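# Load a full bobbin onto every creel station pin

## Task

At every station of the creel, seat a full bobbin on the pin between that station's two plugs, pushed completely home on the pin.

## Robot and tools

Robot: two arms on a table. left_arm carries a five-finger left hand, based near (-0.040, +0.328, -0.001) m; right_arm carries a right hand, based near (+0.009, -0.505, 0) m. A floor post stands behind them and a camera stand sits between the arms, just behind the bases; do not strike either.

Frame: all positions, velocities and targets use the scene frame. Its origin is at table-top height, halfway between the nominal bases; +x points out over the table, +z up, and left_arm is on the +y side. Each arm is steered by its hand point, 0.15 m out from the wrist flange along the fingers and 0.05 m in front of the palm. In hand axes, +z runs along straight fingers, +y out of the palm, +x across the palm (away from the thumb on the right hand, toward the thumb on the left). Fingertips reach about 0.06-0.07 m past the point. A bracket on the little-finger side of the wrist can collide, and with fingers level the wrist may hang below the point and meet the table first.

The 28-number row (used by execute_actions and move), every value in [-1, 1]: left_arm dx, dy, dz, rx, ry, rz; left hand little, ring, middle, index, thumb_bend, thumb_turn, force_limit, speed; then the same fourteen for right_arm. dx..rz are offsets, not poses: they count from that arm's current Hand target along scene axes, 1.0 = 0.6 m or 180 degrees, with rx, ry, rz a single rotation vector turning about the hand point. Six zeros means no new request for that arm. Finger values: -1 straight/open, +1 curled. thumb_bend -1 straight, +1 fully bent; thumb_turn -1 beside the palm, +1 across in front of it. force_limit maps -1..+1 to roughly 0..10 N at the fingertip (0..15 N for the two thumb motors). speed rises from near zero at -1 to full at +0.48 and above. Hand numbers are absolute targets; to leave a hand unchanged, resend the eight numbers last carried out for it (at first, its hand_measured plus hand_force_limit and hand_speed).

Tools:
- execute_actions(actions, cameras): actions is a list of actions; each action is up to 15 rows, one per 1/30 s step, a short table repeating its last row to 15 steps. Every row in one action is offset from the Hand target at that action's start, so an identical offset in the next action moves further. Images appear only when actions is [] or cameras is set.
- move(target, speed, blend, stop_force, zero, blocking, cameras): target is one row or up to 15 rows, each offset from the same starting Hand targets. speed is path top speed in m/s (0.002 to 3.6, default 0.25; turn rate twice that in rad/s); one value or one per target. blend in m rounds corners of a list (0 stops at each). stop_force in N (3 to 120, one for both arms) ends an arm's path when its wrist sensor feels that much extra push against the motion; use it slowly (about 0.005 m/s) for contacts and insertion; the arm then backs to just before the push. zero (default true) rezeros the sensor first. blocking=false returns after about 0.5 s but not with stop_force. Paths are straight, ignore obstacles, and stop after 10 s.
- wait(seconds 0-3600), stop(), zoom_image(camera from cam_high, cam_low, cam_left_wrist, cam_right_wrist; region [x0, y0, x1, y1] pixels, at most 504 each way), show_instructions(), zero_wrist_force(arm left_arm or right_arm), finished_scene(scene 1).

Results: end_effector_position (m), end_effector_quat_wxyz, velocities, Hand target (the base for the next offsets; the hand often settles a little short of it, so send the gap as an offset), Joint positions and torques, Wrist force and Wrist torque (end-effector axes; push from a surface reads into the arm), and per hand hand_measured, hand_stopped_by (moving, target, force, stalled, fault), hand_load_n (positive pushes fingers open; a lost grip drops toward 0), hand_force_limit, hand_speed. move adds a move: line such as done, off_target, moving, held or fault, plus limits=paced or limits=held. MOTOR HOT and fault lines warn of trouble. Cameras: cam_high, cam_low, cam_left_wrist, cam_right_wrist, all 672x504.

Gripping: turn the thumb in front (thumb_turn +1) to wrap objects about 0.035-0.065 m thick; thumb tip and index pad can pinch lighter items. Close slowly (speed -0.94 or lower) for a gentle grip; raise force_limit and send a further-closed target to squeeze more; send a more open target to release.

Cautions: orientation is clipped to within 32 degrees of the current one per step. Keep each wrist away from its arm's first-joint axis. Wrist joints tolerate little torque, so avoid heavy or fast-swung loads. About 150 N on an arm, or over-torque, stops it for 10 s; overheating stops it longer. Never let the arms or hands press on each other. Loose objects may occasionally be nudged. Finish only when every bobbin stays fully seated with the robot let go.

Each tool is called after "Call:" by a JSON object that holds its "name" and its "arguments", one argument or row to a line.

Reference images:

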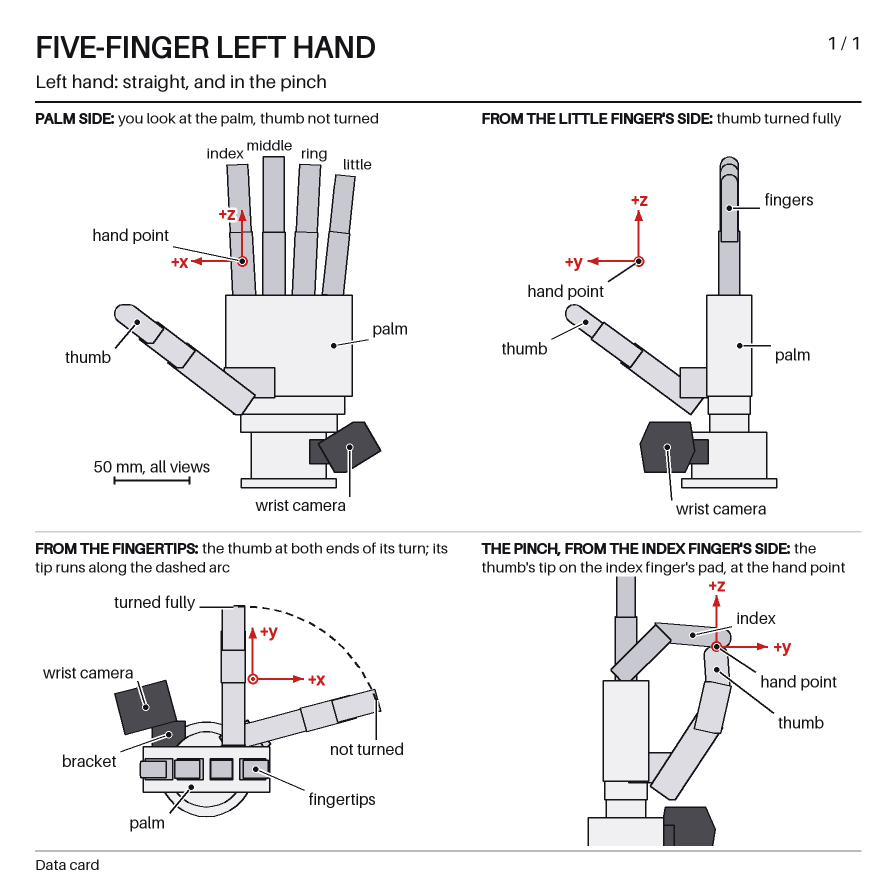

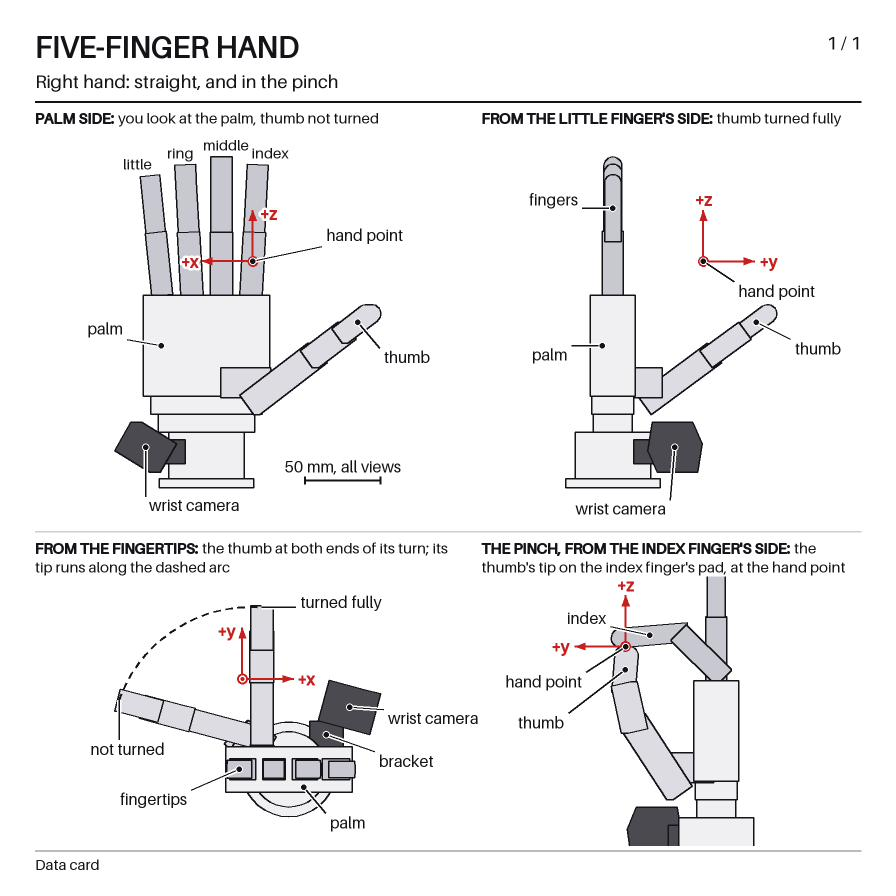

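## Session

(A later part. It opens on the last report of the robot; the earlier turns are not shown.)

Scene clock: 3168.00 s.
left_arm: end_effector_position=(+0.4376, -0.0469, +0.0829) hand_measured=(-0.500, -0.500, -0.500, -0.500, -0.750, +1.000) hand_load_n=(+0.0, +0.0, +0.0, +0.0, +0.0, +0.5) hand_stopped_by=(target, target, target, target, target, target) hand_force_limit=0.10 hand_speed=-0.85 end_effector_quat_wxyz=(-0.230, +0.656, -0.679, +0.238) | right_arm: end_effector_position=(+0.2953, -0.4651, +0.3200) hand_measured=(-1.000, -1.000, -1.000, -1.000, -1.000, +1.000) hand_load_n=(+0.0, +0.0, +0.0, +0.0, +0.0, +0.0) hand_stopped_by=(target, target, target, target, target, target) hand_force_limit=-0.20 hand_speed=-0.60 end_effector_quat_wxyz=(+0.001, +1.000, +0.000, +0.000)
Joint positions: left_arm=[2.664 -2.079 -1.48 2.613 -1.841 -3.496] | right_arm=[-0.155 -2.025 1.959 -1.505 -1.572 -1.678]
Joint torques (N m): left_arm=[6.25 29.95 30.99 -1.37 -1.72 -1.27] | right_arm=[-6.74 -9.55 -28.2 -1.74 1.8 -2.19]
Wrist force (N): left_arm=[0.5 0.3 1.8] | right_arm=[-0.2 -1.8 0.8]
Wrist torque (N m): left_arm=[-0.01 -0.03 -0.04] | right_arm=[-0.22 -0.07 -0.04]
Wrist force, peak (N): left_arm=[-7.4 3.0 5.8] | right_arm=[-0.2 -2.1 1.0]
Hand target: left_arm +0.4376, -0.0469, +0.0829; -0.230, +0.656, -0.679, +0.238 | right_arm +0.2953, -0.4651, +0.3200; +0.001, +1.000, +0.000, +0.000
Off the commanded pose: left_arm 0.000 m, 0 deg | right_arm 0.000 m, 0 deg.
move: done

Call:
{"name": "move", "arguments": {
  "target": [
    [0,0,0,0,0,0,-1,-1,-1,-1,-1,1,0.1,-0.6,0,0,0,0,0,0,-1,-1,-1,-1,-1,1,-0.2,-0.6],
    [-0.007,0,-0.0055,0,0,0,-1,-1,-1,-1,-1,1,0.1,-0.6,0,0,0,0,0,0,-1,-1,-1,-1,-1,1,-0.2,-0.6],
    [-0.122,0,0.137,0,0,0,-1,-1,-1,-1,-1,1,0.1,-0.6,0,0,0,0,0,0,-1,-1,-1,-1,-1,1,-0.2,-0.6]
  ],
  "speed": [0.02, 0.02, 0.06],
  "cameras": ["cam_high", "cam_low", "cam_left_wrist"]
}}

Call:
{"name": "zoom_image", "arguments": {
  "camera": "cam_high",
  "region": [290, 150, 370, 210]
}}

Scene clock: 3182.87 s.
left_arm: end_effector_position=(+0.3642, -0.0469, +0.1651) hand_measured=(-1.000, -1.000, -1.000, -1.000, -1.000, +1.000) hand_load_n=(+0.0, +0.0, +0.0, +0.0, +0.0, +0.0) hand_stopped_by=(target, target, target, target, target, target) hand_force_limit=0.10 hand_speed=-0.60 end_effector_quat_wxyz=(-0.230, +0.656, -0.679, +0.238) | right_arm: end_effector_position=(+0.2953, -0.4651, +0.3200) hand_measured=(-1.000, -1.000, -1.000, -1.000, -1.000, +1.000) hand_load_n=(+0.0, +0.0, +0.0, +0.0, +0.0, +0.0) hand_stopped_by=(target, target, target, target, target, target) hand_force_limit=-0.20 hand_speed=-0.60 end_effector_quat_wxyz=(+0.001, +1.000, +0.000, +0.000)
Joint positions: left_arm=[2.584 -1.898 -1.526 2.459 -1.887 -3.564] | right_arm=[-0.155 -2.025 1.959 -1.505 -1.572 -1.678]
Joint torques (N m): left_arm=[11.43 23.64 32.14 1.48 1.27 2.47] | right_arm=[-6.87 -8.12 -28.45 -2.01 2.01 -2.08]
Wrist force (N): left_arm=[0.0 0.3 1.8] | right_arm=[-0.2 -2.1 0.9]
Wrist torque (N m): left_arm=[0.00 -0.02 0.01] | right_arm=[-0.25 -0.07 -0.05]
Wrist force, peak (N): left_arm=[0.3 0.2 2.4] | right_arm=[0.1 -2.1 1.0]
Hand target: left_arm +0.3644, -0.0469, +0.1651; -0.230, +0.656, -0.679, +0.238 | right_arm +0.2953, -0.4651, +0.3200; +0.001, +1.000, +0.000, +0.000
Off the commanded pose: left_arm 0.000 m, 0 deg | right_arm 0.000 m, 0 deg.
move: done
cam_left_wrist: T_world_to_cam=[[0.74052, -0.32347, 0.58907, -0.37956], [-0.53941, -0.8089, 0.23391, 0.11861], [0.40083, -0.49097, -0.77349, 0.07282]] pos_world=[0.31586, 0.00892, 0.25217]

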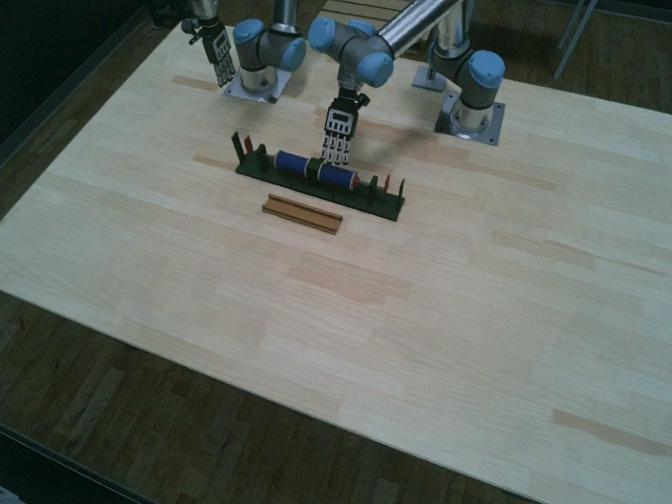

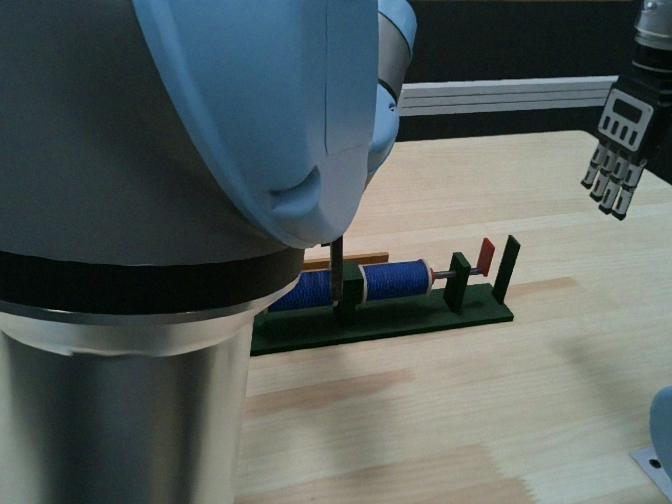

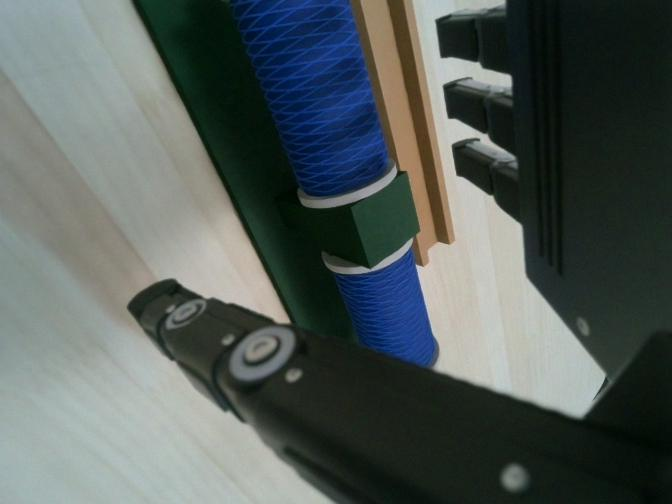

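Scaled by 6.300 from the camera's image (finer frame: 960x720).

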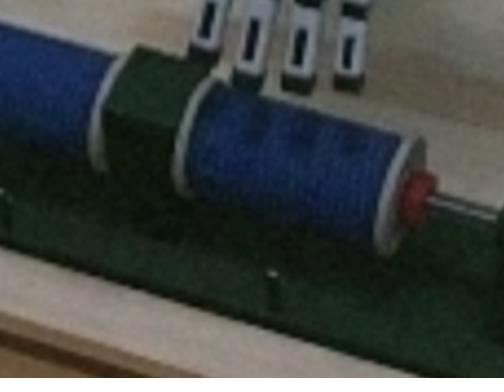

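Call:
{"name": "zoom_image", "arguments": {
  "camera": "cam_left_wrist",
  "region": [280, 150, 440, 290]
}}

Call:
{"name": "zoom_image", "arguments": {
  "camera": "cam_low",
  "region": [300, 230, 480, 330]
}}

Scaled by 3.150 from the camera's image (finer frame: 960x720).

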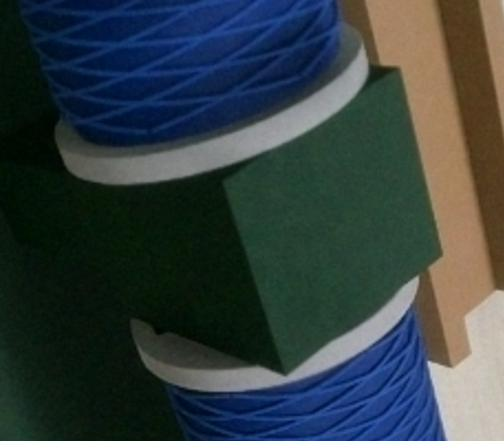

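Scaled by 2.800 from the camera's image (finer frame: 960x720).

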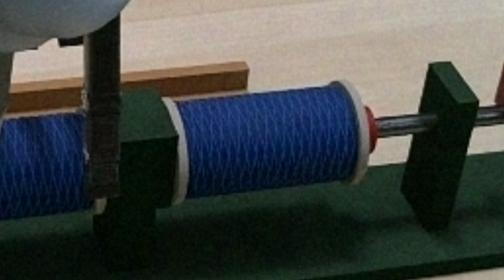

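Call:
{"name": "move", "arguments": {
  "target": [
    [0,0,0.119,0,0,0,-1,-1,-1,-1,-1,1,0.1,-0.6,0,0,0,0,0,0,-1,-1,-1,-1,-1,1,-0.2,-0.6],
    [0.1068,-0.11,0.119,0.1083,0.0163,-0.0059,-1,-1,-1,-1,-1,1,0.1,-0.6,0,0,0,0,0,0,-1,-1,-1,-1,-1,1,-0.2,-0.6]
  ],
  "speed": 0.1,
  "blend": 0.02,
  "cameras": ["cam_high", "cam_left_wrist"]
}}

Call:
{"name": "zoom_image", "arguments": {
  "camera": "cam_left_wrist",
  "region": [150, 150, 310, 300]
}}

Call:
{"name": "zoom_image", "arguments": {
  "camera": "cam_high",
  "region": [250, 140, 420, 220]
}}

Scene clock: 3203.30 s.
left_arm: end_effector_position=(+0.4284, -0.1130, +0.2365) hand_measured=(-1.000, -1.000, -1.000, -1.000, -1.000, +1.000) hand_load_n=(+0.0, +0.0, +0.0, +0.0, +0.0, +0.0) hand_stopped_by=(target, target, target, target, target, target) hand_force_limit=0.10 hand_speed=-0.60 end_effector_quat_wxyz=(+0.318, -0.607, +0.721, -0.105) | right_arm: end_effector_position=(+0.2953, -0.4651, +0.3200) hand_measured=(-1.000, -1.000, -1.000, -1.000, -1.000, +1.000) hand_load_n=(+0.0, +0.0, +0.0, +0.0, +0.0, +0.5) hand_stopped_by=(target, target, target, target, target, target) hand_force_limit=-0.20 hand_speed=-0.60 end_effector_quat_wxyz=(+0.001, +1.000, +0.000, +0.000)
Joint positions: left_arm=[2.443 -2.357 -0.665 1.818 -2.16 -3.555] | right_arm=[-0.155 -2.025 1.959 -1.505 -1.572 -1.678]
Joint torques (N m): left_arm=[11.31 40.45 30.06 -1.53 1.19 -1.16] | right_arm=[-6.01 -7.13 -28.35 -2.22 2.03 -1.9]
Wrist force (N): left_arm=[-0.4 0.2 1.4] | right_arm=[-0.1 -2.0 1.0]
Wrist torque (N m): left_arm=[-0.06 0.01 -0.01] | right_arm=[-0.24 -0.07 -0.05]
Wrist force, peak (N): left_arm=[0.1 1.0 2.8] | right_arm=[-0.1 -2.3 0.6]
Hand target: left_arm +0.4285, -0.1129, +0.2365; +0.318, -0.607, +0.721, -0.105 | right_arm +0.2953, -0.4651, +0.3200; +0.001, +1.000, +0.000, +0.000
Off the commanded pose: left_arm 0.000 m, 0 deg | right_arm 0.000 m, 0 deg.
move: done
cam_left_wrist: T_world_to_cam=[[0.75834, -0.50888, 0.40739, -0.47609], [-0.54953, -0.83523, -0.02037, 0.14462], [0.35062, -0.20843, -0.91303, 0.15636]] pos_world=[0.38569, -0.08889, 0.33966]

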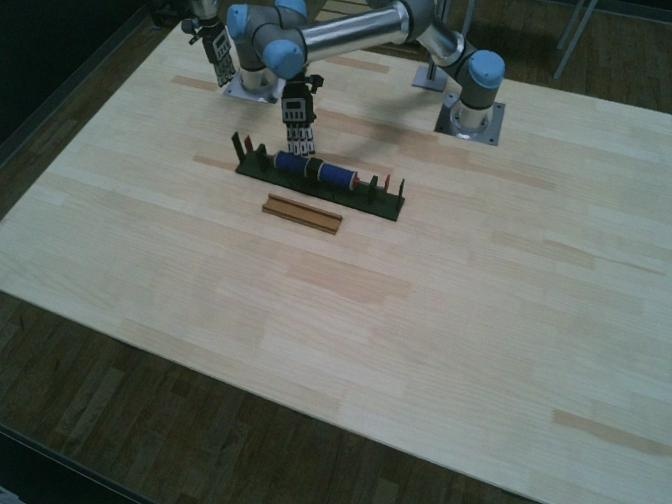

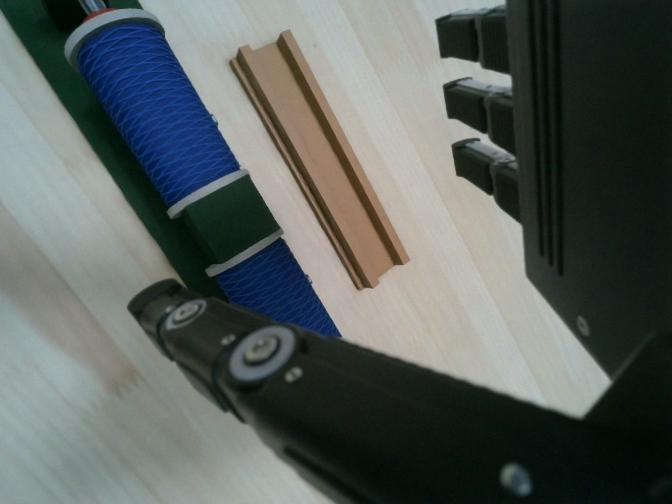

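Scaled by 3.150 from the camera's image (finer frame: 960x720).

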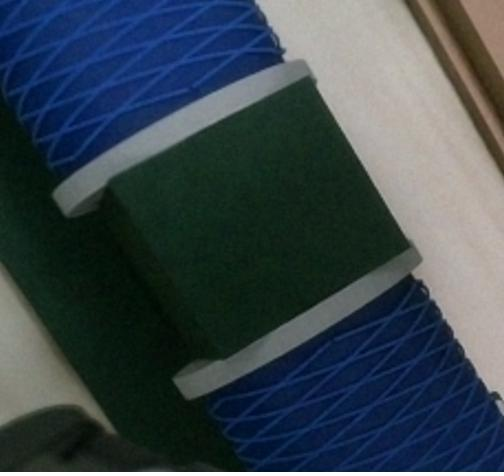

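Scaled by 2.965 from the camera's image (finer frame: 960x720).

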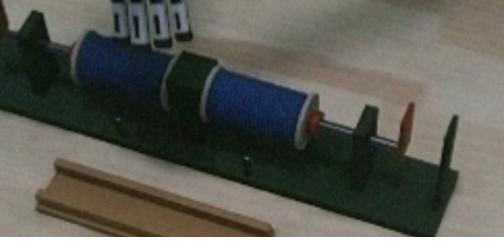

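Call:
{"name": "finished_scene", "arguments": {

}}

The scene is finished: the task was done.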